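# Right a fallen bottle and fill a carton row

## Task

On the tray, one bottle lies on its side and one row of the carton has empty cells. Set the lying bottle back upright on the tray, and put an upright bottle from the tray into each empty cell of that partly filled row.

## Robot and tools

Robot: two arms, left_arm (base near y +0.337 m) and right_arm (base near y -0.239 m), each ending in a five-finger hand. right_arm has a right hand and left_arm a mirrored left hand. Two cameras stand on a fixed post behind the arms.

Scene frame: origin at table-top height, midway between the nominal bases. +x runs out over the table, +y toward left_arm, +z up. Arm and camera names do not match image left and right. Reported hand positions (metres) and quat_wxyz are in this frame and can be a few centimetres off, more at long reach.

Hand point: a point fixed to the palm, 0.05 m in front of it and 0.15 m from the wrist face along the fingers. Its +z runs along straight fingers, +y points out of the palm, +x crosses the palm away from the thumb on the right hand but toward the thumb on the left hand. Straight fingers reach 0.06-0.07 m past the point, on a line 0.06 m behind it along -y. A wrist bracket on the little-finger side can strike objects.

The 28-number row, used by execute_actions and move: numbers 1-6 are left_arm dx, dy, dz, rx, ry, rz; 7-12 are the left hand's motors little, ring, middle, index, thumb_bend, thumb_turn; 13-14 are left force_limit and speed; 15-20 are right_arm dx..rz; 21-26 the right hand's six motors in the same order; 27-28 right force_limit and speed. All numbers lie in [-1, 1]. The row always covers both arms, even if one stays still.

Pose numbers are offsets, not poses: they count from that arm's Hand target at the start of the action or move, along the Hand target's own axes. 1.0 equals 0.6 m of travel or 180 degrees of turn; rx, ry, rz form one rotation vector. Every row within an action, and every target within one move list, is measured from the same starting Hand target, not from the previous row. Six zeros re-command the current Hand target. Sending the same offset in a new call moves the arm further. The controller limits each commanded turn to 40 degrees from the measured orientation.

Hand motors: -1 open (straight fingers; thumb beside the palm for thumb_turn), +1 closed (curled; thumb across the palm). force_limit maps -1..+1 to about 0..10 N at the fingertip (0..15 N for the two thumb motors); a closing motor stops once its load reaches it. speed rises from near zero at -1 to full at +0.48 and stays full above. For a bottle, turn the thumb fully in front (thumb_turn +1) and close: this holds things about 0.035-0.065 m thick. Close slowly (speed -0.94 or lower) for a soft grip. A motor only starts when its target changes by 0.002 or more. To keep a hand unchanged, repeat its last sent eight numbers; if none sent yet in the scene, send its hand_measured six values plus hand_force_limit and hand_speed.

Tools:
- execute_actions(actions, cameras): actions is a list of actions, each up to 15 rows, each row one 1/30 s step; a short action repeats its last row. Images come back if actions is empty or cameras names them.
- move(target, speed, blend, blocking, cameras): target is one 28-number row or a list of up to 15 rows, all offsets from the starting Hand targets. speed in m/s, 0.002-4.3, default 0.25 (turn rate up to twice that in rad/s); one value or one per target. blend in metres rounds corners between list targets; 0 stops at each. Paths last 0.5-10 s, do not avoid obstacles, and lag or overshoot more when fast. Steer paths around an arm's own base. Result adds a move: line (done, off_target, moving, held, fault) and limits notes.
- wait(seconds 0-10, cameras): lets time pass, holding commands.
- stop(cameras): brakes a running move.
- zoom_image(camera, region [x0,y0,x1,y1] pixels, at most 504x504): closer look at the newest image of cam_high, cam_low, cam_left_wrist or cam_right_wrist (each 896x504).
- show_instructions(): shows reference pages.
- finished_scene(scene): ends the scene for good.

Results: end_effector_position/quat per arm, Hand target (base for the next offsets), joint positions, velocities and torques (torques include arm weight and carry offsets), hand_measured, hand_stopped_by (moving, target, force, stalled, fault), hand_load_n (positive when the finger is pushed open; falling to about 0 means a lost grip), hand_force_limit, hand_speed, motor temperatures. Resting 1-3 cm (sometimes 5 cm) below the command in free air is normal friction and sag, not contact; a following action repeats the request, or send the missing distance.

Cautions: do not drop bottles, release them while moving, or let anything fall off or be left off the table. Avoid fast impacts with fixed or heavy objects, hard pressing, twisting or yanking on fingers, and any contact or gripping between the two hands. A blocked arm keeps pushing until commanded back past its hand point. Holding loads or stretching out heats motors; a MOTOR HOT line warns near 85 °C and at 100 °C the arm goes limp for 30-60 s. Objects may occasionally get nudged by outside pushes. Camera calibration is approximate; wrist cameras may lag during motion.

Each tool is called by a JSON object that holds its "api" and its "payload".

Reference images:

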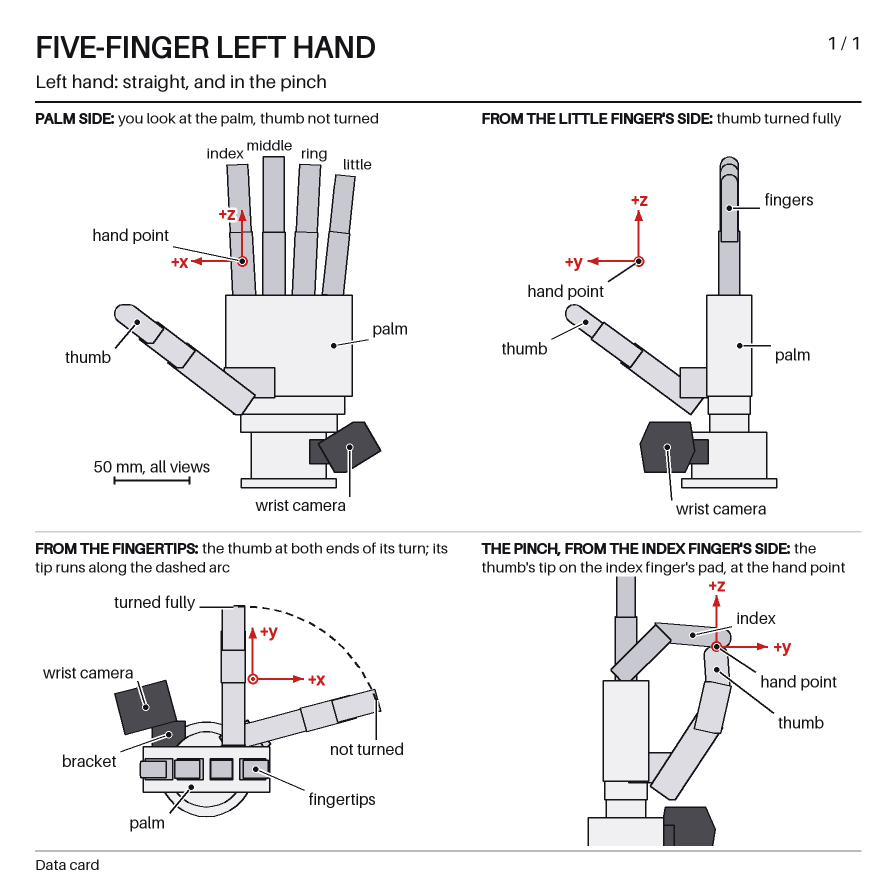

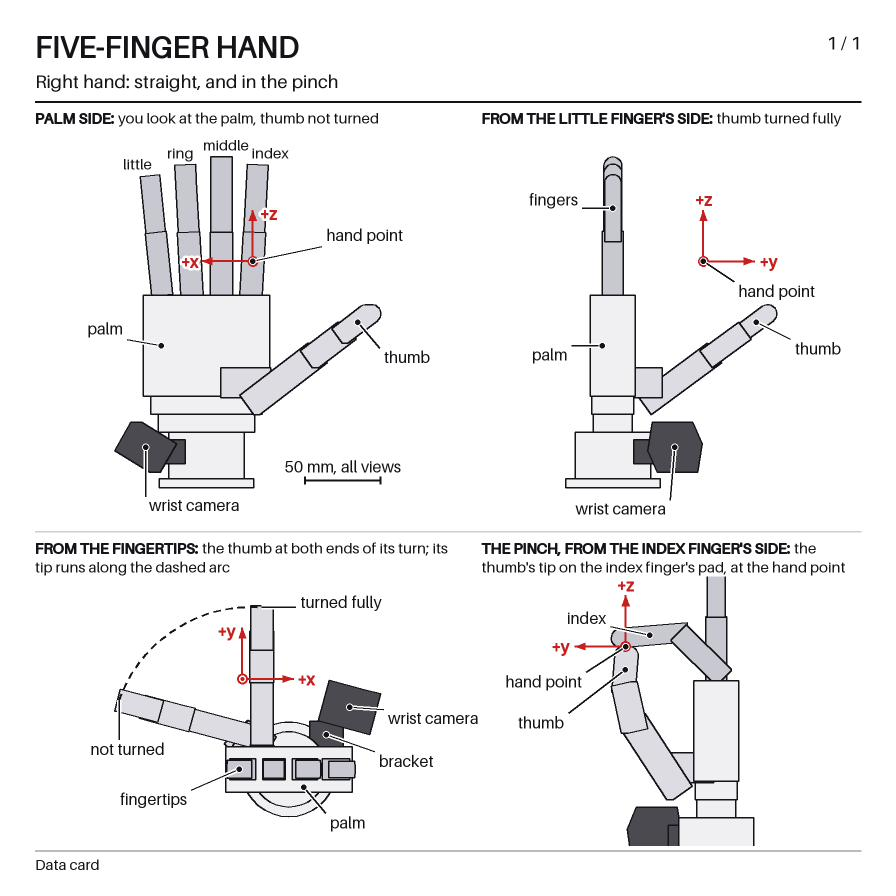

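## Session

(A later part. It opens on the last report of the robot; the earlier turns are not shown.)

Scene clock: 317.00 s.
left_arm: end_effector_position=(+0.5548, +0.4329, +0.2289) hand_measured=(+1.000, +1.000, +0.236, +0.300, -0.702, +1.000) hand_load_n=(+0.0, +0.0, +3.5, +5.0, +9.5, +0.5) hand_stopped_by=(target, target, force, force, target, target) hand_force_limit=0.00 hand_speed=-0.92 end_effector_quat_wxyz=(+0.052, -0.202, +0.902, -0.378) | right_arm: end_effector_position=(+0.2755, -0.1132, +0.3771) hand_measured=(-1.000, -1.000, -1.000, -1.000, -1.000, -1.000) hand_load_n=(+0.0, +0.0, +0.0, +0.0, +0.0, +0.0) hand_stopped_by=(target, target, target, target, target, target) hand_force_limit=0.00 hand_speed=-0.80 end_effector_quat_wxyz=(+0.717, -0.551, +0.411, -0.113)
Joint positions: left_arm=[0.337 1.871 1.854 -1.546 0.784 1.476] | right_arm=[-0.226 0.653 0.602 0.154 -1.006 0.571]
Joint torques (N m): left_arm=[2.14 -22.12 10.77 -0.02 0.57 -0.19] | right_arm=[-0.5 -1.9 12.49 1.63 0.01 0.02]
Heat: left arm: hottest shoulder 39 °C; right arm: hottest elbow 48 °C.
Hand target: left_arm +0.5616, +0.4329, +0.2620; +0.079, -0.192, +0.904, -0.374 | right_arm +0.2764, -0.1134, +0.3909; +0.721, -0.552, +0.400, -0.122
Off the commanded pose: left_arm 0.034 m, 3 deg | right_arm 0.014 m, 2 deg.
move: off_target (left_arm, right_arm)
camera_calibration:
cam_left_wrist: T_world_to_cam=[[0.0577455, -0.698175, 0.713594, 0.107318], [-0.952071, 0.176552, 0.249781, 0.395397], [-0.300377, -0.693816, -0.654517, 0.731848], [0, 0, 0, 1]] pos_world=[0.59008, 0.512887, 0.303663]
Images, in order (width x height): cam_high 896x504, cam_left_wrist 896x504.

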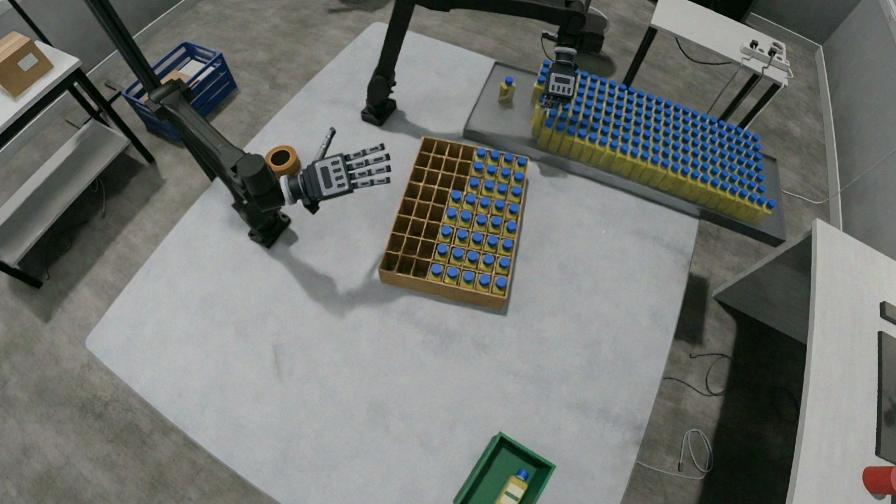

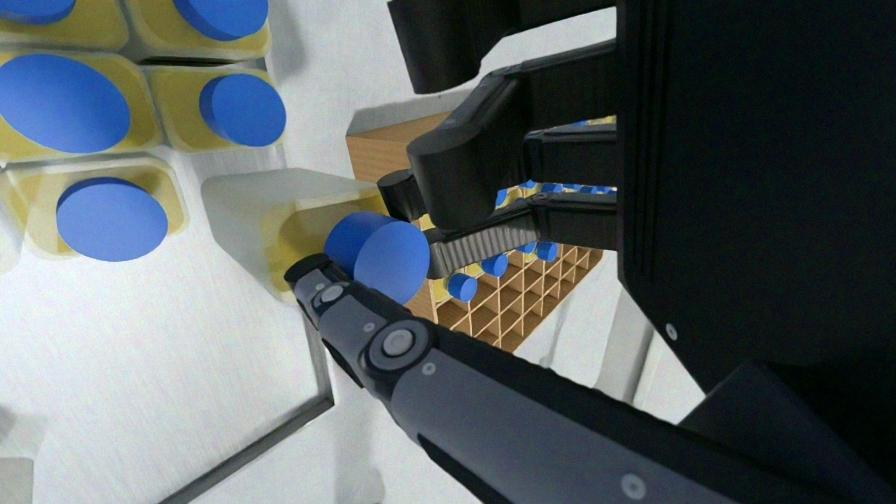

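{"api": "move", "payload": {"target": [[0.0476,-0.084,-0.0291,0,0,0,1,1,0.45,0.45,-0.7,1,0,-0.92,0,0,0,0,0,0,-1,-1,-1,-1,-1,-1,0,-0.8],[0.3868,-0.3239,0.2579,0,-0.0196,-0.0196,1,1,0.45,0.45,-0.7,1,0,-0.92,0,0,0,0,0,0,-1,-1,-1,-1,-1,-1,0,-0.8]], "speed": [0.1,0.15], "blend": [0.02,0], "cameras": ["cam_high","cam_low","cam_left_wrist"]}}

{"api": "zoom_image", "payload": {"camera": "cam_left_wrist", "region": [200, 100, 620, 400]}}

Scene clock: 334.33 s.
left_arm: end_effector_position=(+0.4498, +0.1154, +0.2713) hand_measured=(+1.000, +1.000, +0.236, +0.300, -0.702, +1.000) hand_load_n=(+0.0, +0.0, +3.0, +5.5, +9.0, +0.0) hand_stopped_by=(target, target, force, force, target, target) hand_force_limit=0.00 hand_speed=-0.92 end_effector_quat_wxyz=(+0.077, -0.232, +0.902, -0.357) | right_arm: end_effector_position=(+0.2755, -0.1132, +0.3771) hand_measured=(-1.000, -1.000, -1.000, -1.000, -1.000, -1.000) hand_load_n=(+0.0, +0.0, +0.0, +0.0, +0.0, -0.5) hand_stopped_by=(target, target, target, target, target, target) hand_force_limit=0.00 hand_speed=-0.80 end_effector_quat_wxyz=(+0.717, -0.551, +0.411, -0.113)
Joint positions: left_arm=[-0.299 1.41 1.374 -0.97 0.521 0.626] | right_arm=[-0.226 0.653 0.602 0.154 -1.006 0.571]
Joint torques (N m): left_arm=[2.61 -14.62 8.21 2.07 0.32 -0.32] | right_arm=[-0.56 -1.9 12.46 1.66 0 0.01]
Heat: left arm: hottest shoulder 39 °C; right arm: hottest elbow 48 °C.
Hand target: left_arm +0.4499, +0.1131, +0.2900; +0.096, -0.231, +0.895, -0.370 | right_arm +0.2764, -0.1134, +0.3909; +0.721, -0.552, +0.400, -0.122
Off the commanded pose: left_arm 0.019 m, 3 deg | right_arm 0.014 m, 2 deg.
move: off_target (left_arm, right_arm)
camera_calibration:
cam_left_wrist: T_world_to_cam=[[0.100749, -0.723662, 0.682761, -0.146605], [-0.96573, 0.0938586, 0.241986, 0.358661], [-0.239199, -0.683743, -0.689405, 0.488544], [0, 0, 0, 1]] pos_world=[0.477999, 0.194283, 0.35011]
Images, in order (width x height): cam_high 896x504, cam_low 896x504, cam_left_wrist 896x504.

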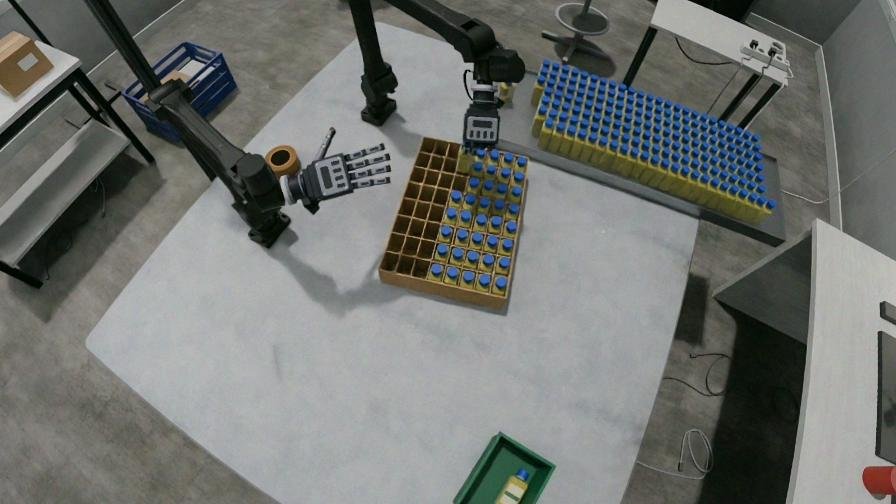

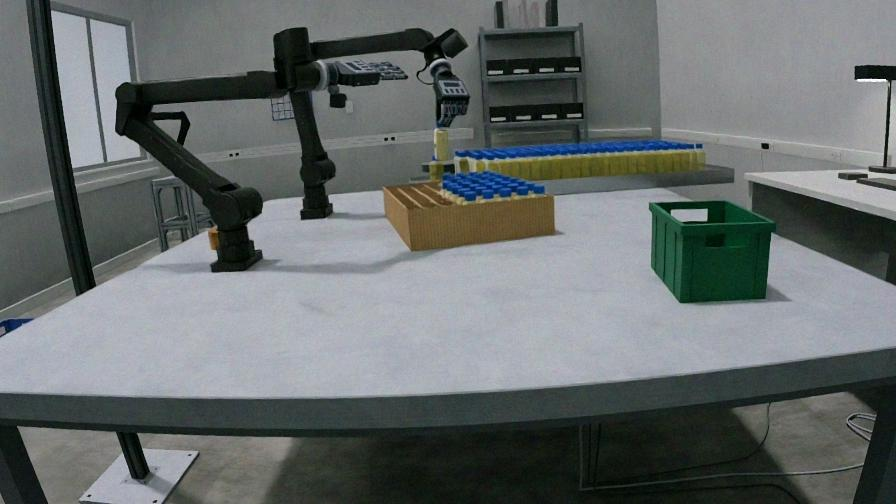

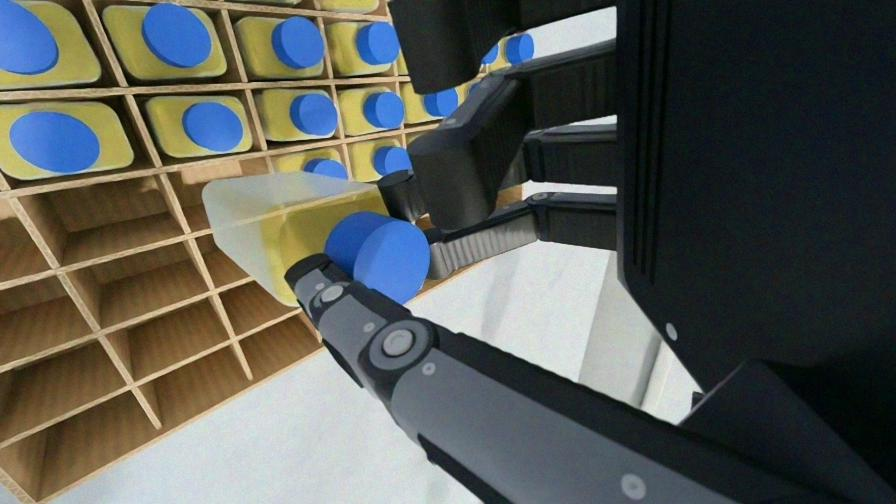

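Scaled by 1.200 from the camera's 896x504 image, which has a finer 1280x720 frame.

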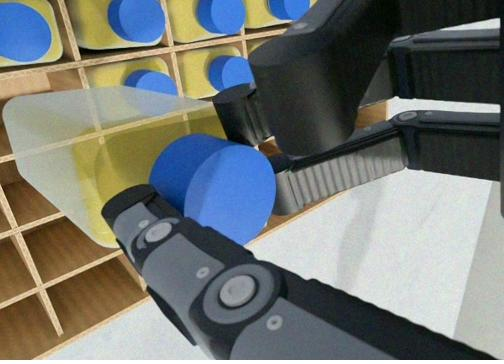

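{"api": "zoom_image", "payload": {"camera": "cam_left_wrist", "region": [0, 60, 336, 260]}}

{"api": "zoom_image", "payload": {"camera": "cam_left_wrist", "region": [0, 250, 420, 500]}}

Scaled by 1.500 from the camera's 896x504 image, which has a finer 1280x720 frame.

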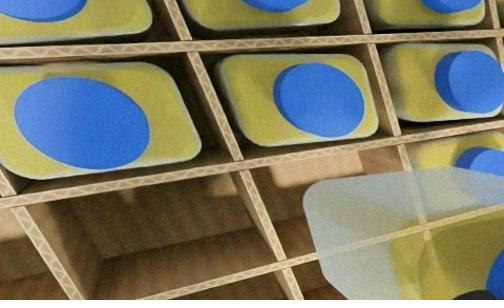

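Scaled by 1.200 from the camera's 896x504 image, which has a finer 1280x720 frame.

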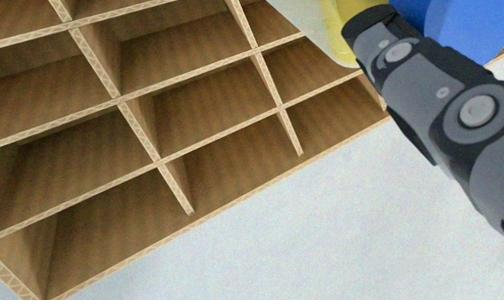

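{"api": "zoom_image", "payload": {"camera": "cam_high", "region": [370, 120, 550, 320]}}

Scaled by 2.520 from the camera's 896x504 image, which has a finer 1280x720 frame.

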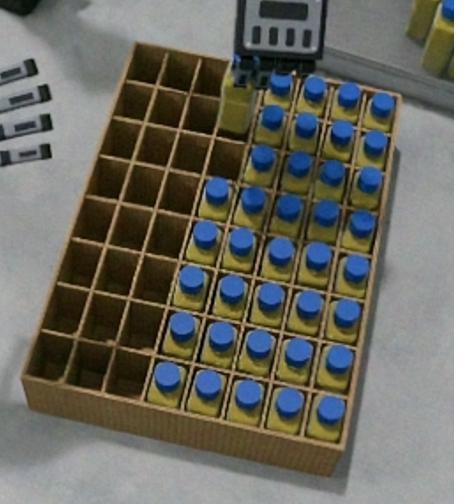

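{"api": "move", "payload": {"target": [-0.0032,0.0513,0.043,0,-0.0236,-0.0236,1,1,0.45,0.45,-0.7,1,0,-0.92,0,0,0,0,0,0,-1,-1,-1,-1,-1,-1,0,-0.8], "speed": 0.1, "cameras": ["cam_high","cam_left_wrist"]}}

{"api": "zoom_image", "payload": {"camera": "cam_left_wrist", "region": [0, 60, 420, 310]}}

{"api": "zoom_image", "payload": {"camera": "cam_high", "region": [420, 80, 540, 200]}}

Scene clock: 369.27 s.
left_arm: end_effector_position=(+0.4476, +0.1217, +0.2305) hand_measured=(+1.000, +1.000, +0.236, +0.300, -0.702, +1.000) hand_load_n=(+0.0, +0.0, +3.5, +5.5, +9.5, +0.5) hand_stopped_by=(target, target, force, force, target, target) hand_force_limit=0.00 hand_speed=-0.92 end_effector_quat_wxyz=(+0.096, -0.280, +0.889, -0.350) | right_arm: end_effector_position=(+0.2755, -0.1132, +0.3771) hand_measured=(-1.000, -1.000, -1.000, -1.000, -1.000, -1.000) hand_load_n=(+0.0, +0.0, +0.0, +0.0, +0.0, -0.5) hand_stopped_by=(target, target, target, target, target, target) hand_force_limit=0.00 hand_speed=-0.80 end_effector_quat_wxyz=(+0.717, -0.551, +0.411, -0.113)
Joint positions: left_arm=[-0.299 1.381 1.233 -0.815 0.456 0.528] | right_arm=[-0.226 0.653 0.602 0.154 -1.006 0.571]
Joint torques (N m): left_arm=[1.96 -14.62 8.58 2.13 0.24 -0.31] | right_arm=[-0.67 -2.02 12.55 1.68 0 0.02]
Heat: left arm: hottest shoulder 39 °C; right arm: hottest elbow 49 °C.
Hand target: left_arm +0.4498, +0.1171, +0.2500; +0.115, -0.278, +0.881, -0.365 | right_arm +0.2764, -0.1134, +0.3909; +0.721, -0.552, +0.400, -0.122
Off the commanded pose: left_arm 0.020 m, 3 deg | right_arm 0.014 m, 2 deg.
move: off_target (left_arm, right_arm)
camera_calibration:
cam_left_wrist: T_world_to_cam=[[0.178855, -0.712653, 0.678334, -0.149247], [-0.969978, -0.0122502, 0.242883, 0.380411], [-0.164782, -0.70141, -0.693449, 0.434021], [0, 0, 0, 1]] pos_world=[0.467202, 0.202725, 0.309815]
Images, in order (width x height): cam_high 896x504, cam_left_wrist 896x504.

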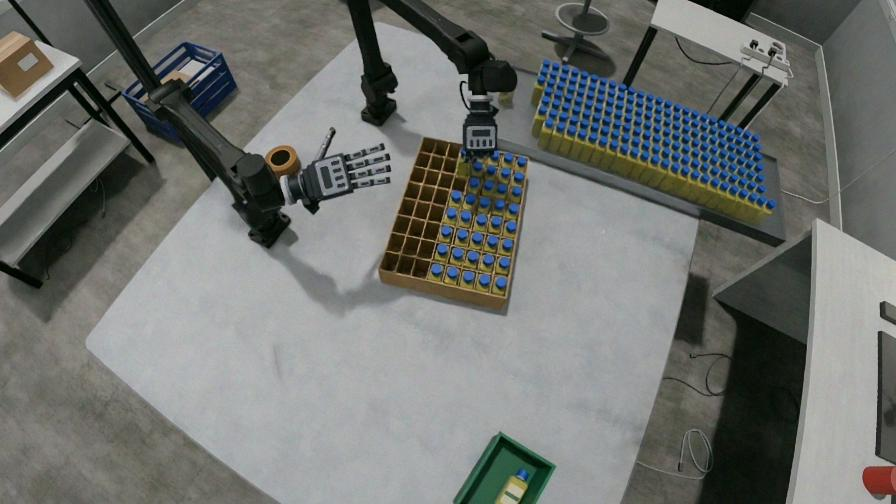

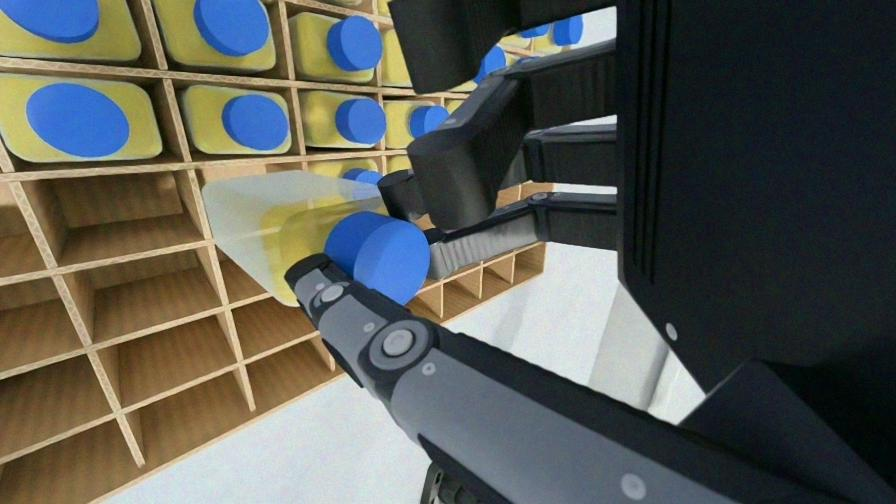

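Scaled by 1.200 from the camera's 896x504 image, which has a finer 1280x720 frame.

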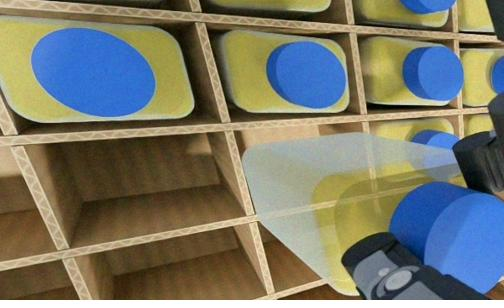

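Scaled by 4.200 from the camera's 896x504 image, which has a finer 1280x720 frame.

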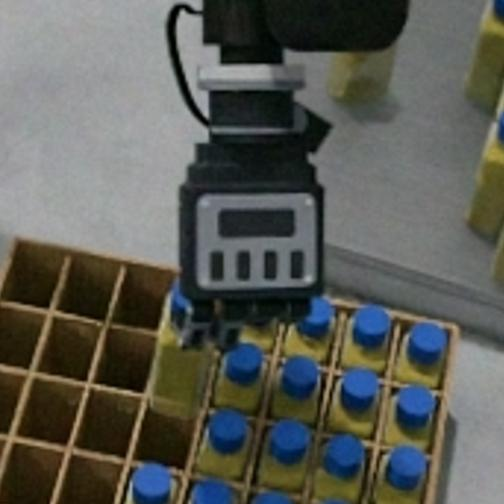

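{"api": "move", "payload": {"target": [0.0032,0.0294,0.0366,0,0,0,1,1,0.45,0.45,-0.7,1,0,-0.92,0,0,0,0,0,0,-1,-1,-1,-1,-1,-1,0,-0.8], "speed": 0.06, "cameras": ["cam_high","cam_left_wrist"]}}

{"api": "zoom_image", "payload": {"camera": "cam_left_wrist", "region": [0, 60, 420, 310]}}

Scene clock: 390.43 s.
left_arm: end_effector_position=(+0.4479, +0.1217, +0.2094) hand_measured=(+1.000, +1.000, +0.236, +0.300, -0.702, +1.000) hand_load_n=(+0.0, +0.0, +3.0, +5.0, +9.5, +0.5) hand_stopped_by=(target, target, force, force, target, target) hand_force_limit=0.00 hand_speed=-0.92 end_effector_quat_wxyz=(+0.103, -0.281, +0.886, -0.353) | right_arm: end_effector_position=(+0.2755, -0.1132, +0.3771) hand_measured=(-1.000, -1.000, -1.000, -1.000, -1.000, -1.000) hand_load_n=(+0.0, +0.0, +0.0, +0.0, +0.0, +0.0) hand_stopped_by=(target, target, target, target, target, target) hand_force_limit=0.00 hand_speed=-0.80 end_effector_quat_wxyz=(+0.717, -0.551, +0.411, -0.113)
Joint positions: left_arm=[-0.3 1.381 1.173 -0.738 0.451 0.521] | right_arm=[-0.226 0.653 0.602 0.154 -1.006 0.571]
Joint torques (N m): left_arm=[1.73 -13.1 8.29 2.14 0.19 -0.31] | right_arm=[-0.91 -1.79 12.51 1.65 0 0.02]
Heat: left arm: hottest elbow 39 °C; right arm: hottest elbow 49 °C.
Hand target: left_arm +0.4499, +0.1134, +0.2219; +0.115, -0.278, +0.881, -0.365 | right_arm +0.2764, -0.1134, +0.3909; +0.721, -0.552, +0.400, -0.122
Off the commanded pose: left_arm 0.015 m, 2 deg | right_arm 0.014 m, 2 deg.
move: off_target (left_arm, right_arm)
camera_calibration:
cam_left_wrist: T_world_to_cam=[[0.174786, -0.70873, 0.683485, -0.134712], [-0.973109, -0.0185693, 0.229596, 0.390763], [-0.15003, -0.705236, -0.692917, 0.413125], [0, 0, 0, 1]] pos_world=[0.465782, 0.203132, 0.288617]
Images, in order (width x height): cam_high 896x504, cam_left_wrist 896x504.

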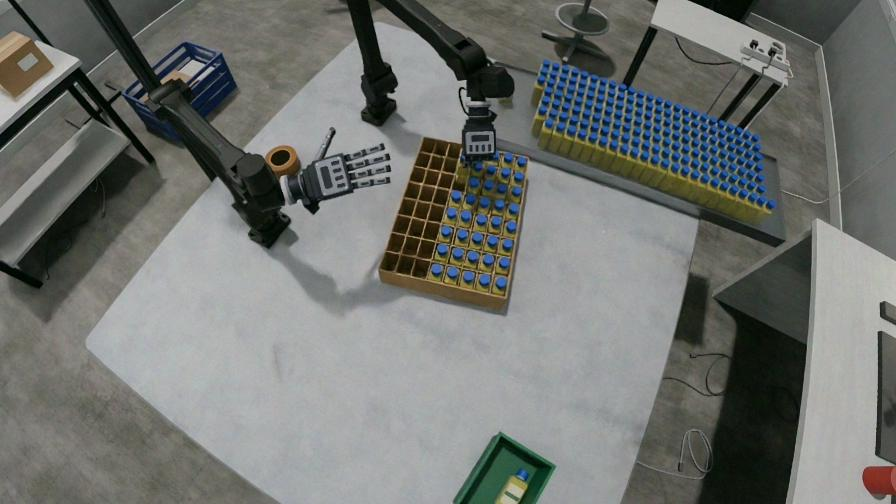

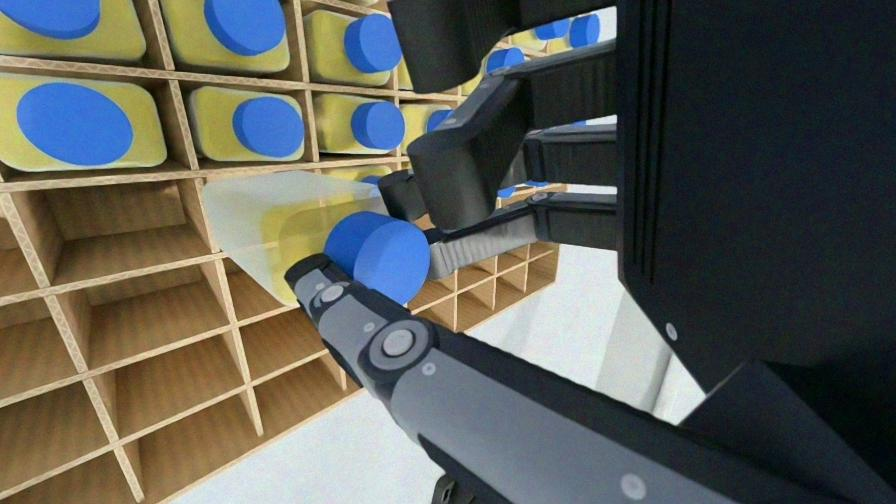

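Scaled by 1.200 from the camera's 896x504 image, which has a finer 1280x720 frame.

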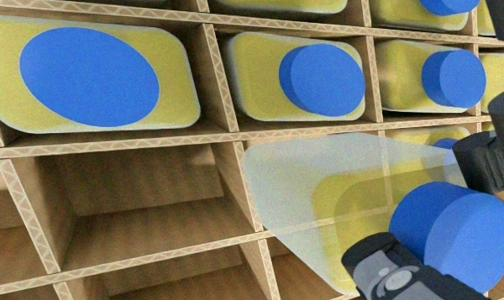

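{"api": "move", "payload": {"target": [[-0.0194,-0.0056,-0.0486,0,0,0,1,1,0.45,0.45,-0.7,1,0,-0.92,0,0,0,0,0,0,-1,-1,-1,-1,-1,-1,0,-0.8],[-0.0003,-0.0249,-0.0293,0,0,0,1,1,0.45,0.45,-0.7,1,0,-0.92,0,0,0,0,0,0,-1,-1,-1,-1,-1,-1,0,-0.8]], "speed": 0.08, "cameras": ["cam_left_wrist"]}}

{"api": "zoom_image", "payload": {"camera": "cam_left_wrist", "region": [0, 60, 420, 310]}}

Scene clock: 401.97 s.
left_arm: end_effector_position=(+0.4343, +0.1258, +0.2119) hand_measured=(+1.000, +1.000, +0.236, +0.300, -0.702, +1.000) hand_load_n=(+0.0, +0.0, +3.0, +5.5, +9.5, +0.5) hand_stopped_by=(target, target, force, force, target, target) hand_force_limit=0.00 hand_speed=-0.92 end_effector_quat_wxyz=(+0.089, -0.286, +0.890, -0.344) | right_arm: end_effector_position=(+0.2755, -0.1132, +0.3771) hand_measured=(-1.000, -1.000, -1.000, -1.000, -1.000, -1.000) hand_load_n=(+0.0, +0.0, +0.0, +0.0, +0.5, -0.5) hand_stopped_by=(target, target, target, target, target, target) hand_force_limit=0.00 hand_speed=-0.80 end_effector_quat_wxyz=(+0.717, -0.551, +0.411, -0.113)
Joint positions: left_arm=[-0.299 1.365 1.173 -0.792 0.454 0.523] | right_arm=[-0.226 0.653 0.602 0.154 -1.006 0.571]
Joint torques (N m): left_arm=[1.38 -12.81 11.71 1.84 0.21 -0.32] | right_arm=[-0.79 -1.9 12.52 1.61 0.01 0.01]
Heat: left arm: hottest elbow 39 °C; right arm: hottest elbow 49 °C.
Hand target: left_arm +0.4490, +0.1150, +0.2449; +0.115, -0.278, +0.881, -0.365 | right_arm +0.2764, -0.1134, +0.3909; +0.721, -0.552, +0.400, -0.122
Off the commanded pose: left_arm 0.038 m, 4 deg | right_arm 0.014 m, 2 deg.
move: off_target (left_arm, right_arm)
camera_calibration:
cam_left_wrist: T_world_to_cam=[[0.197023, -0.715927, 0.669799, -0.13698], [-0.964383, -0.0185406, 0.263858, 0.366092], [-0.176484, -0.697929, -0.694081, 0.426549], [0, 0, 0, 1]] pos_world=[0.45532, 0.206421, 0.291212]
Images, in order (width x height): cam_left_wrist 896x504.

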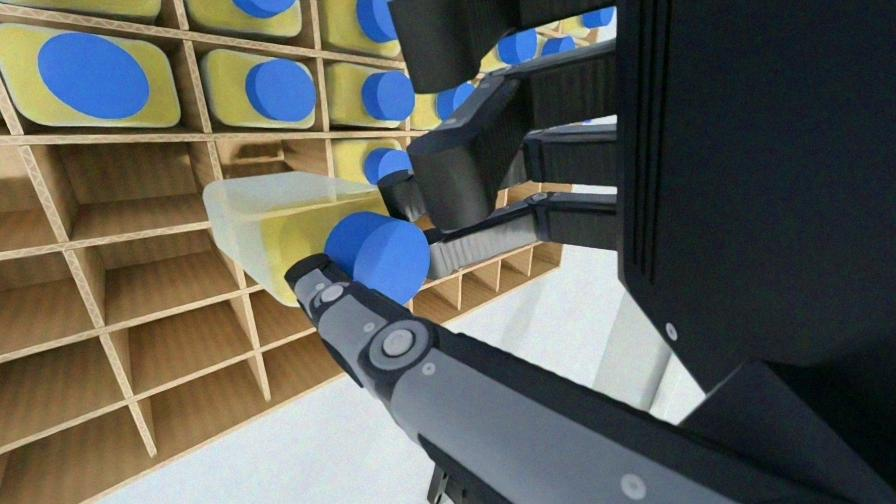

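Scaled by 1.200 from the camera's 896x504 image, which has a finer 1280x720 frame.

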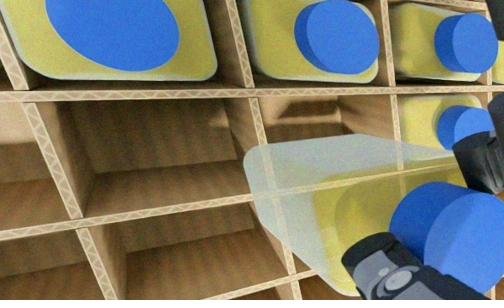

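{"api": "move", "payload": {"target": [-0.0044,-0.058,-0.0367,0,0,0,1,1,0.45,0.45,-0.7,1,0,-0.92,0,0,0,0,0,0,-1,-1,-1,-1,-1,-1,0,-0.8], "speed": 0.08, "cameras": ["cam_left_wrist"]}}

Scene clock: 408.87 s.
left_arm: end_effector_position=(+0.4482, +0.1200, +0.2600) hand_measured=(+1.000, +1.000, +0.236, +0.300, -0.702, +1.000) hand_load_n=(+0.0, +0.0, +3.5, +5.5, +9.5, +0.5) hand_stopped_by=(target, target, force, force, target, target) hand_force_limit=0.00 hand_speed=-0.92 end_effector_quat_wxyz=(+0.103, -0.282, +0.886, -0.352) | right_arm: end_effector_position=(+0.2755, -0.1132, +0.3771) hand_measured=(-1.000, -1.000, -1.000, -1.000, -1.000, -1.000) hand_load_n=(+0.0, +0.0, +0.0, +0.0, +0.0, +0.0) hand_stopped_by=(target, target, target, target, target, target) hand_force_limit=0.00 hand_speed=-0.80 end_effector_quat_wxyz=(+0.717, -0.551, +0.411, -0.113)
Joint positions: left_arm=[-0.303 1.365 1.292 -0.873 0.449 0.516] | right_arm=[-0.226 0.653 0.602 0.154 -1.006 0.571]
Joint torques (N m): left_arm=[1.2 -11.16 11.99 1.11 0.23 -0.3] | right_arm=[-0.67 -1.85 12.45 1.66 -0.02 0.02]
Heat: left arm: hottest elbow 39 °C; right arm: hottest elbow 49 °C.
Hand target: left_arm +0.4564, +0.1093, +0.2851; +0.115, -0.278, +0.881, -0.365 | right_arm +0.2764, -0.1134, +0.3909; +0.721, -0.552, +0.400, -0.122
Off the commanded pose: left_arm 0.028 m, 2 deg | right_arm 0.014 m, 2 deg.
move: off_target (left_arm, right_arm)
camera_calibration:
cam_left_wrist: T_world_to_cam=[[0.17735, -0.708759, 0.682794, -0.171455], [-0.972565, -0.0200919, 0.23176, 0.378825], [-0.150543, -0.705165, -0.692877, 0.44733], [0, 0, 0, 1]] pos_world=[0.466182, 0.201532, 0.339217]
Images, in order (width x height): cam_left_wrist 896x504.

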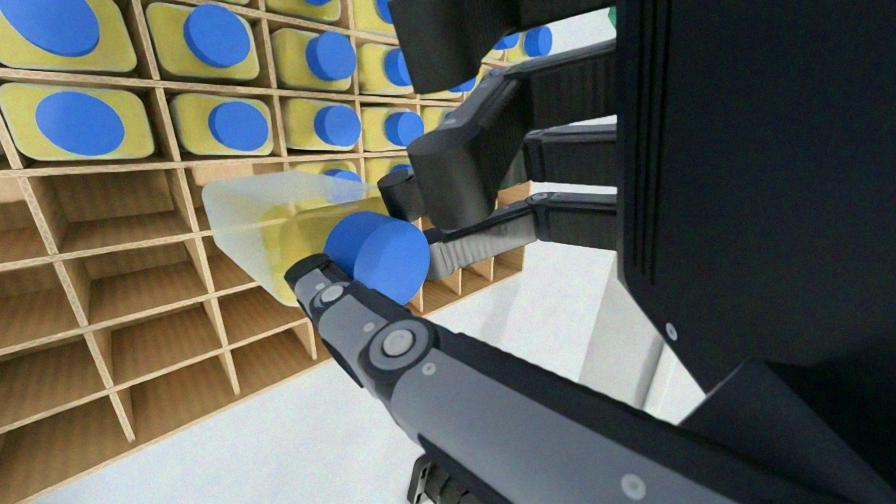

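{"api": "move", "payload": {"target": [0.0103,0.0705,0.0712,0,0,0,1,1,0.45,0.45,-0.7,1,0,-0.92,0,0,0,0,0,0,-1,-1,-1,-1,-1,-1,0,-0.8], "speed": 0.07, "cameras": ["cam_left_wrist"]}}

{"api": "zoom_image", "payload": {"camera": "cam_left_wrist", "region": [0, 60, 420, 310]}}

Scene clock: 413.50 s.
left_arm: end_effector_position=(+0.4477, +0.1147, +0.2227) hand_measured=(+1.000, +1.000, +0.236, +0.300, -0.702, +1.000) hand_load_n=(+0.0, +0.0, +3.5, +5.5, +9.5, +0.5) hand_stopped_by=(target, target, force, force, target, target) hand_force_limit=0.00 hand_speed=-0.92 end_effector_quat_wxyz=(+0.112, -0.278, +0.884, -0.358) | right_arm: end_effector_position=(+0.2755, -0.1132, +0.3771) hand_measured=(-1.000, -1.000, -1.000, -1.000, -1.000, -1.000) hand_load_n=(+0.0, +0.0, +0.0, +0.0, +0.0, -0.5) hand_stopped_by=(target, target, target, target, target, target) hand_force_limit=0.00 hand_speed=-0.80 end_effector_quat_wxyz=(+0.717, -0.551, +0.411, -0.113)
Joint positions: left_arm=[-0.316 1.365 1.188 -0.739 0.44 0.506] | right_arm=[-0.226 0.653 0.602 0.154 -1.006 0.571]
Joint torques (N m): left_arm=[1.67 -10.75 8.49 2.4 0.24 -0.29] | right_arm=[-0.79 -1.96 12.49 1.65 0.01 0.01]
Heat: left arm: hottest elbow 39 °C; right arm: hottest elbow 49 °C.
Hand target: left_arm +0.4514, +0.1055, +0.2249; +0.115, -0.278, +0.881, -0.365 | right_arm +0.2764, -0.1134, +0.3909; +0.721, -0.552, +0.400, -0.122
Off the commanded pose: left_arm 0.010 m, 1 deg | right_arm 0.014 m, 2 deg.
move: off_target (right_arm)
camera_calibration:
cam_left_wrist: T_world_to_cam=[[0.161156, -0.704727, 0.690933, -0.144715], [-0.977739, -0.0186902, 0.208989, 0.394131], [-0.134366, -0.709233, -0.692051, 0.410664], [0, 0, 0, 1]] pos_world=[0.463859, 0.196638, 0.30182]
Images, in order (width x height): cam_left_wrist 896x504.

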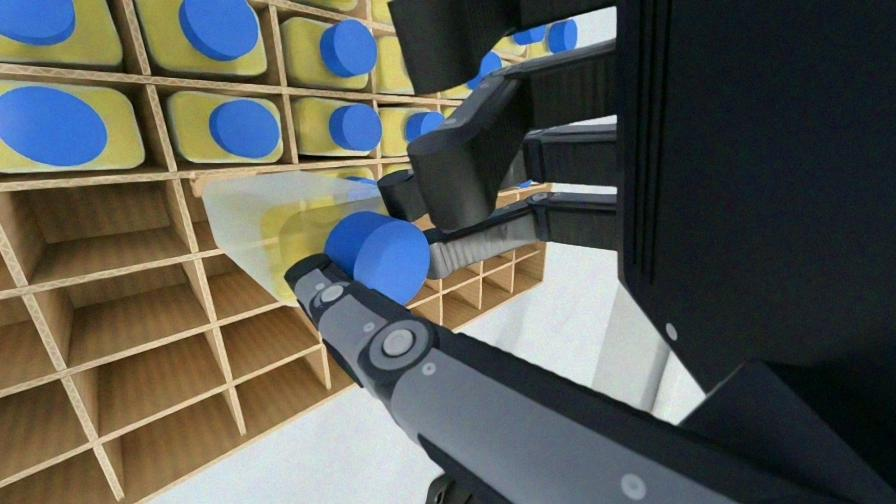

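Scaled by 1.200 from the camera's 896x504 image, which has a finer 1280x720 frame.

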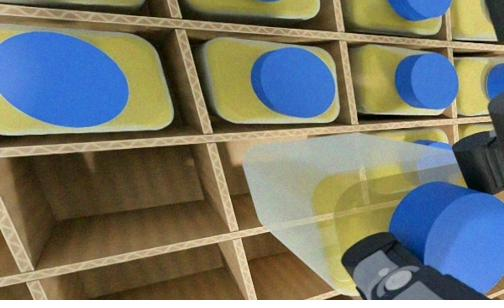

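{"api": "move", "payload": {"target": [0.0003,0.025,0.0219,0,0,0,1,1,0.45,0.45,-0.7,1,0,-0.92,0,0,0,0,0,0,-1,-1,-1,-1,-1,-1,0,-0.8], "speed": 0.05, "cameras": ["cam_left_wrist","cam_high"]}}

{"api": "zoom_image", "payload": {"camera": "cam_left_wrist", "region": [0, 60, 420, 310]}}

Scene clock: 421.23 s.
left_arm: end_effector_position=(+0.4465, +0.1151, +0.2066) hand_measured=(+1.000, +1.000, +0.236, +0.300, -0.702, +1.000) hand_load_n=(+0.0, +0.0, +3.5, +5.0, +9.5, +0.5) hand_stopped_by=(target, target, force, force, target, target) hand_force_limit=0.00 hand_speed=-0.92 end_effector_quat_wxyz=(+0.115, -0.277, +0.883, -0.360) | right_arm: end_effector_position=(+0.2755, -0.1132, +0.3771) hand_measured=(-1.000, -1.000, -1.000, -1.000, -1.000, -1.000) hand_load_n=(+0.0, +0.0, +0.0, +0.0, +0.0, +0.0) hand_stopped_by=(target, target, target, target, target, target) hand_force_limit=0.00 hand_speed=-0.80 end_effector_quat_wxyz=(+0.717, -0.551, +0.411, -0.113)
Joint positions: left_arm=[-0.316 1.366 1.143 -0.687 0.44 0.506] | right_arm=[-0.226 0.653 0.602 0.154 -1.006 0.571]
Joint torques (N m): left_arm=[0.97 -10.52 8.34 2.4 0.24 -0.3] | right_arm=[-0.85 -1.9 12.46 1.68 -0.02 0.02]
Heat: left arm: hottest elbow 39 °C; right arm: hottest elbow 49 °C.
Hand target: left_arm +0.4506, +0.1064, +0.2052; +0.115, -0.278, +0.881, -0.365 | right_arm +0.2764, -0.1134, +0.3909; +0.721, -0.552, +0.400, -0.122
Off the commanded pose: left_arm 0.010 m, 1 deg | right_arm 0.014 m, 2 deg.
move: off_target (right_arm)
camera_calibration:
cam_left_wrist: T_world_to_cam=[[0.156113, -0.703095, 0.693748, -0.131741], [-0.979225, -0.0181437, 0.201965, 0.398323], [-0.129413, -0.710864, -0.691321, 0.39746], [0, 0, 0, 1]] pos_world=[0.462051, 0.197141, 0.28572]
Images, in order (width x height): cam_high 896x504, cam_left_wrist 896x504.

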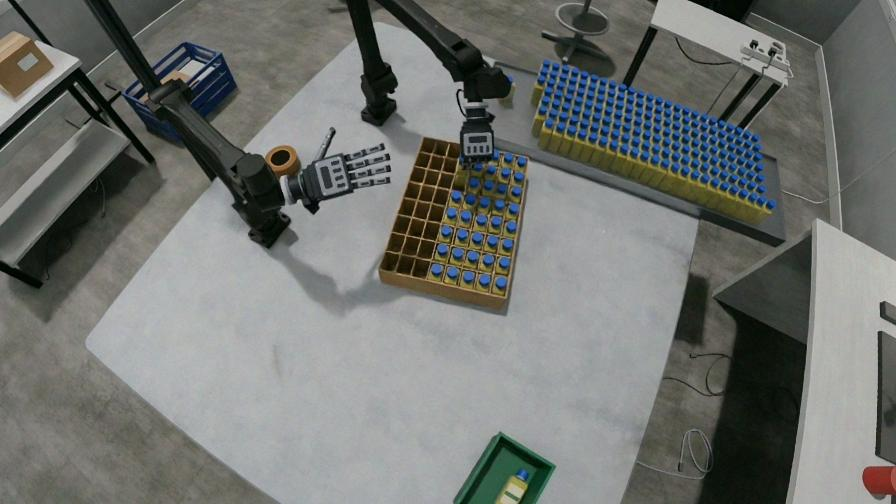

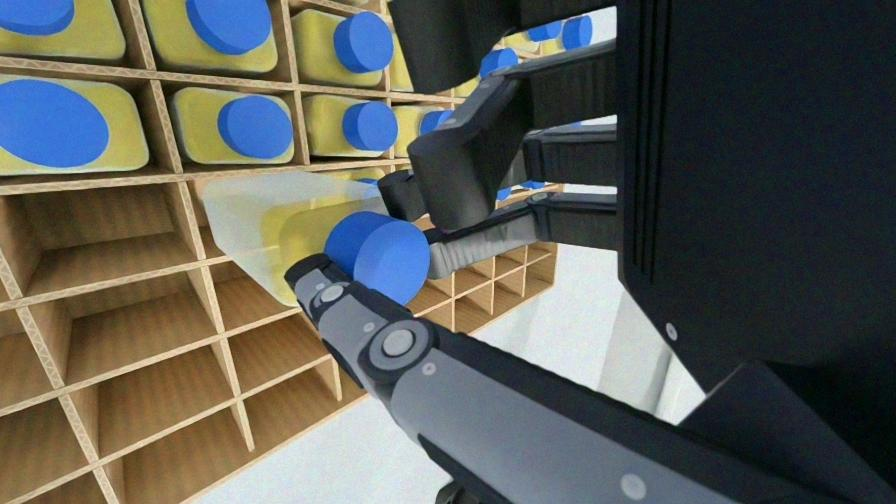

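Scaled by 1.200 from the camera's 896x504 image, which has a finer 1280x720 frame.

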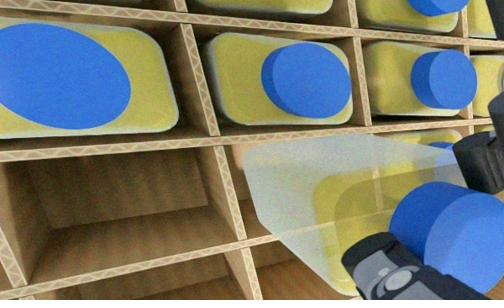

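{"api": "move", "payload": {"target": [0.0025,0.0207,0.0151,0,0,0,1,1,0.45,0.45,-0.7,1,0,-0.92,0,0,0,0,0,0,-1,-1,-1,-1,-1,-1,0,-0.8], "speed": 0.04, "cameras": ["cam_left_wrist","cam_high"]}}

{"api": "zoom_image", "payload": {"camera": "cam_left_wrist", "region": [0, 60, 420, 310]}}

Scene clock: 425.13 s.
left_arm: end_effector_position=(+0.4440, +0.1158, +0.1915) hand_measured=(+1.000, +1.000, +0.236, +0.300, -0.702, +1.000) hand_load_n=(+0.0, +0.5, +3.5, +5.0, +9.5, +0.5) hand_stopped_by=(target, target, force, force, target, target) hand_force_limit=0.00 hand_speed=-0.92 end_effector_quat_wxyz=(+0.115, -0.277, +0.883, -0.360) | right_arm: end_effector_position=(+0.2755, -0.1132, +0.3771) hand_measured=(-1.000, -1.000, -1.000, -1.000, -1.000, -1.000) hand_load_n=(+0.0, +0.0, +0.0, +0.0, +0.0, -0.5) hand_stopped_by=(target, target, target, target, target, target) hand_force_limit=0.00 hand_speed=-0.80 end_effector_quat_wxyz=(+0.717, -0.551, +0.411, -0.113)
Joint positions: left_arm=[-0.316 1.369 1.106 -0.646 0.44 0.506] | right_arm=[-0.226 0.653 0.602 0.154 -1.006 0.571]
Joint torques (N m): left_arm=[1.73 -9.93 8.25 2.33 0.22 -0.25] | right_arm=[-0.73 -1.96 12.49 1.66 -0.01 0]
Heat: left arm: hottest elbow 39 °C; right arm: hottest elbow 49 °C.
Hand target: left_arm +0.4480, +0.1075, +0.1900; +0.115, -0.278, +0.881, -0.365 | right_arm +0.2764, -0.1134, +0.3909; +0.721, -0.552, +0.400, -0.122
Off the commanded pose: left_arm 0.009 m, 1 deg | right_arm 0.014 m, 2 deg.
move: off_target (right_arm)
camera_calibration:
cam_left_wrist: T_world_to_cam=[[0.156113, -0.703095, 0.693748, -0.120329], [-0.979225, -0.0181437, 0.201965, 0.399038], [-0.129413, -0.710864, -0.691321, 0.387279], [0, 0, 0, 1]] pos_world=[0.459651, 0.197941, 0.27062]
Images, in order (width x height): cam_high 896x504, cam_left_wrist 896x504.

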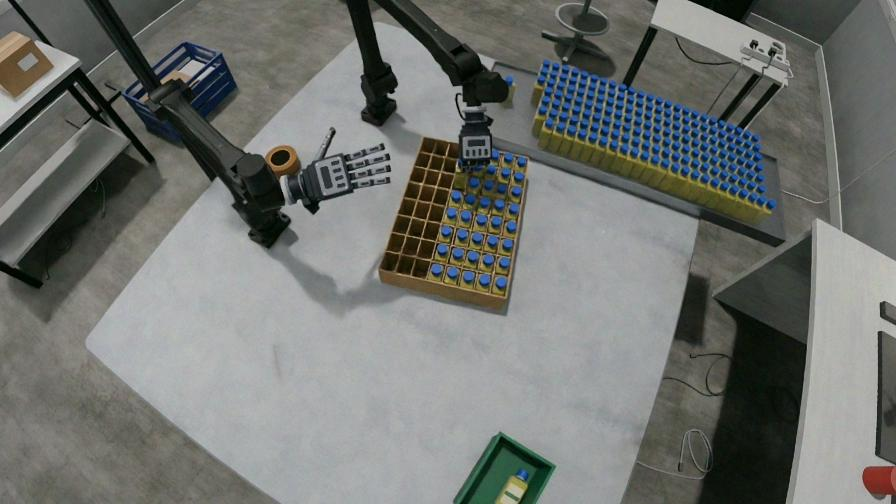

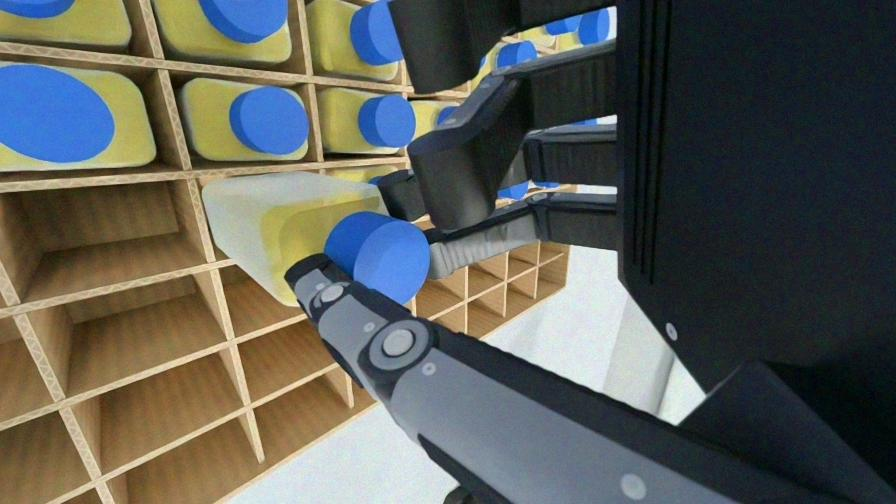

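Scaled by 1.200 from the camera's 896x504 image, which has a finer 1280x720 frame.

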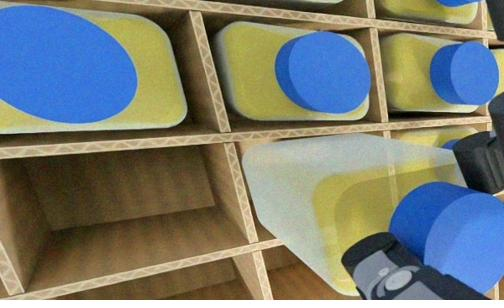

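{"api": "move", "payload": {"target": [0.0012,0.0129,0.0153,0,0,0,1,1,0.45,0.45,-0.7,1,0,-0.92,0,0,0,0,0,0,-1,-1,-1,-1,-1,-1,0,-0.8], "speed": 0.04, "cameras": ["cam_left_wrist","cam_high"]}}

{"api": "zoom_image", "payload": {"camera": "cam_left_wrist", "region": [0, 60, 420, 310]}}

Scene clock: 429.50 s.
left_arm: end_effector_position=(+0.4466, +0.1143, +0.1867) hand_measured=(+1.000, +1.000, +0.236, +0.300, -0.702, +1.000) hand_load_n=(+0.0, +0.0, +3.5, +5.5, +9.0, +1.0) hand_stopped_by=(target, target, force, force, target, target) hand_force_limit=0.00 hand_speed=-0.92 end_effector_quat_wxyz=(+0.120, -0.276, +0.881, -0.365) | right_arm: end_effector_position=(+0.2755, -0.1132, +0.3771) hand_measured=(-1.000, -1.000, -1.000, -1.000, -1.000, -1.000) hand_load_n=(+0.0, +0.0, +0.0, -0.5, +0.0, -0.5) hand_stopped_by=(target, target, target, target, target, target) hand_force_limit=0.00 hand_speed=-0.80 end_effector_quat_wxyz=(+0.717, -0.551, +0.411, -0.113)
Joint positions: left_arm=[-0.317 1.371 1.09 -0.612 0.44 0.501] | right_arm=[-0.226 0.653 0.602 0.154 -1.006 0.571]
Joint torques (N m): left_arm=[1.14 -9.7 7.58 2.44 0.2 -0.25] | right_arm=[-0.67 -2.02 12.53 1.65 -0.02 0.02]
Heat: left arm: hottest elbow 39 °C; right arm: hottest elbow 49 °C.
Hand target: left_arm +0.4480, +0.1062, +0.1781; +0.115, -0.278, +0.881, -0.365 | right_arm +0.2764, -0.1134, +0.3909; +0.721, -0.552, +0.400, -0.122
Off the commanded pose: left_arm 0.012 m, 1 deg | right_arm 0.014 m, 2 deg.
move: off_target (left_arm, right_arm)
camera_calibration:
cam_left_wrist: T_world_to_cam=[[0.149349, -0.697956, 0.700394, -0.117207], [-0.981618, -0.0195298, 0.189854, 0.405921], [-0.118831, -0.715874, -0.688043, 0.378455], [0, 0, 0, 1]] pos_world=[0.460936, 0.197048, 0.265418]
Images, in order (width x height): cam_high 896x504, cam_left_wrist 896x504.

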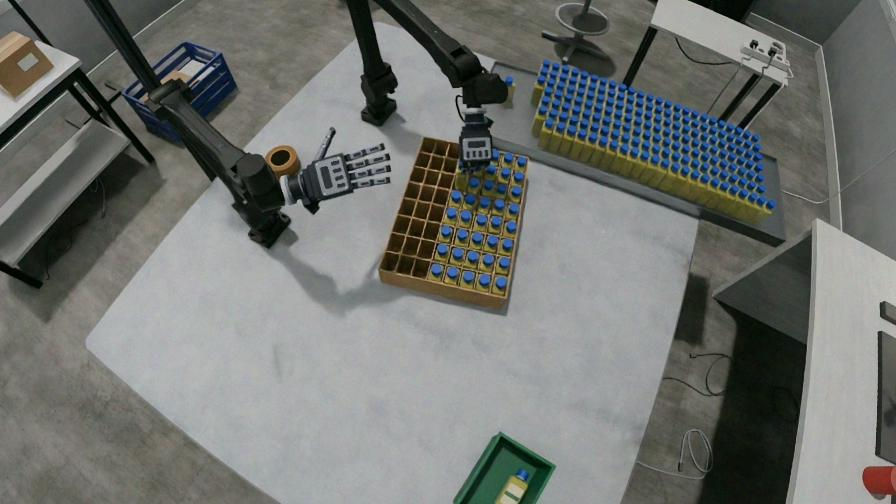

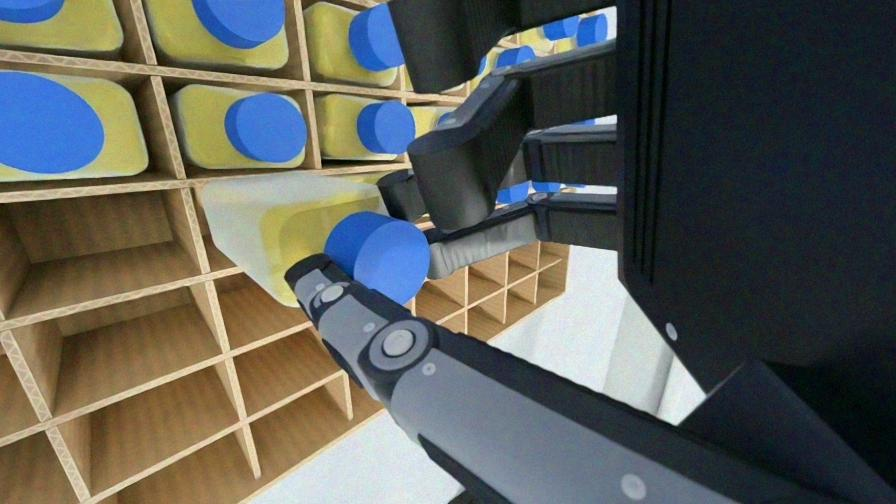

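Scaled by 1.200 from the camera's 896x504 image, which has a finer 1280x720 frame.

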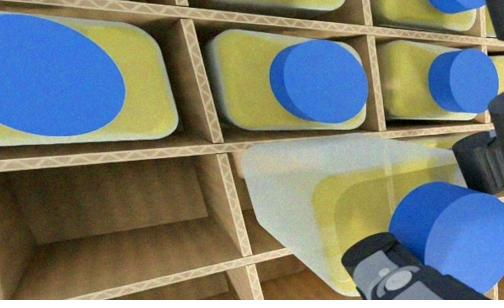

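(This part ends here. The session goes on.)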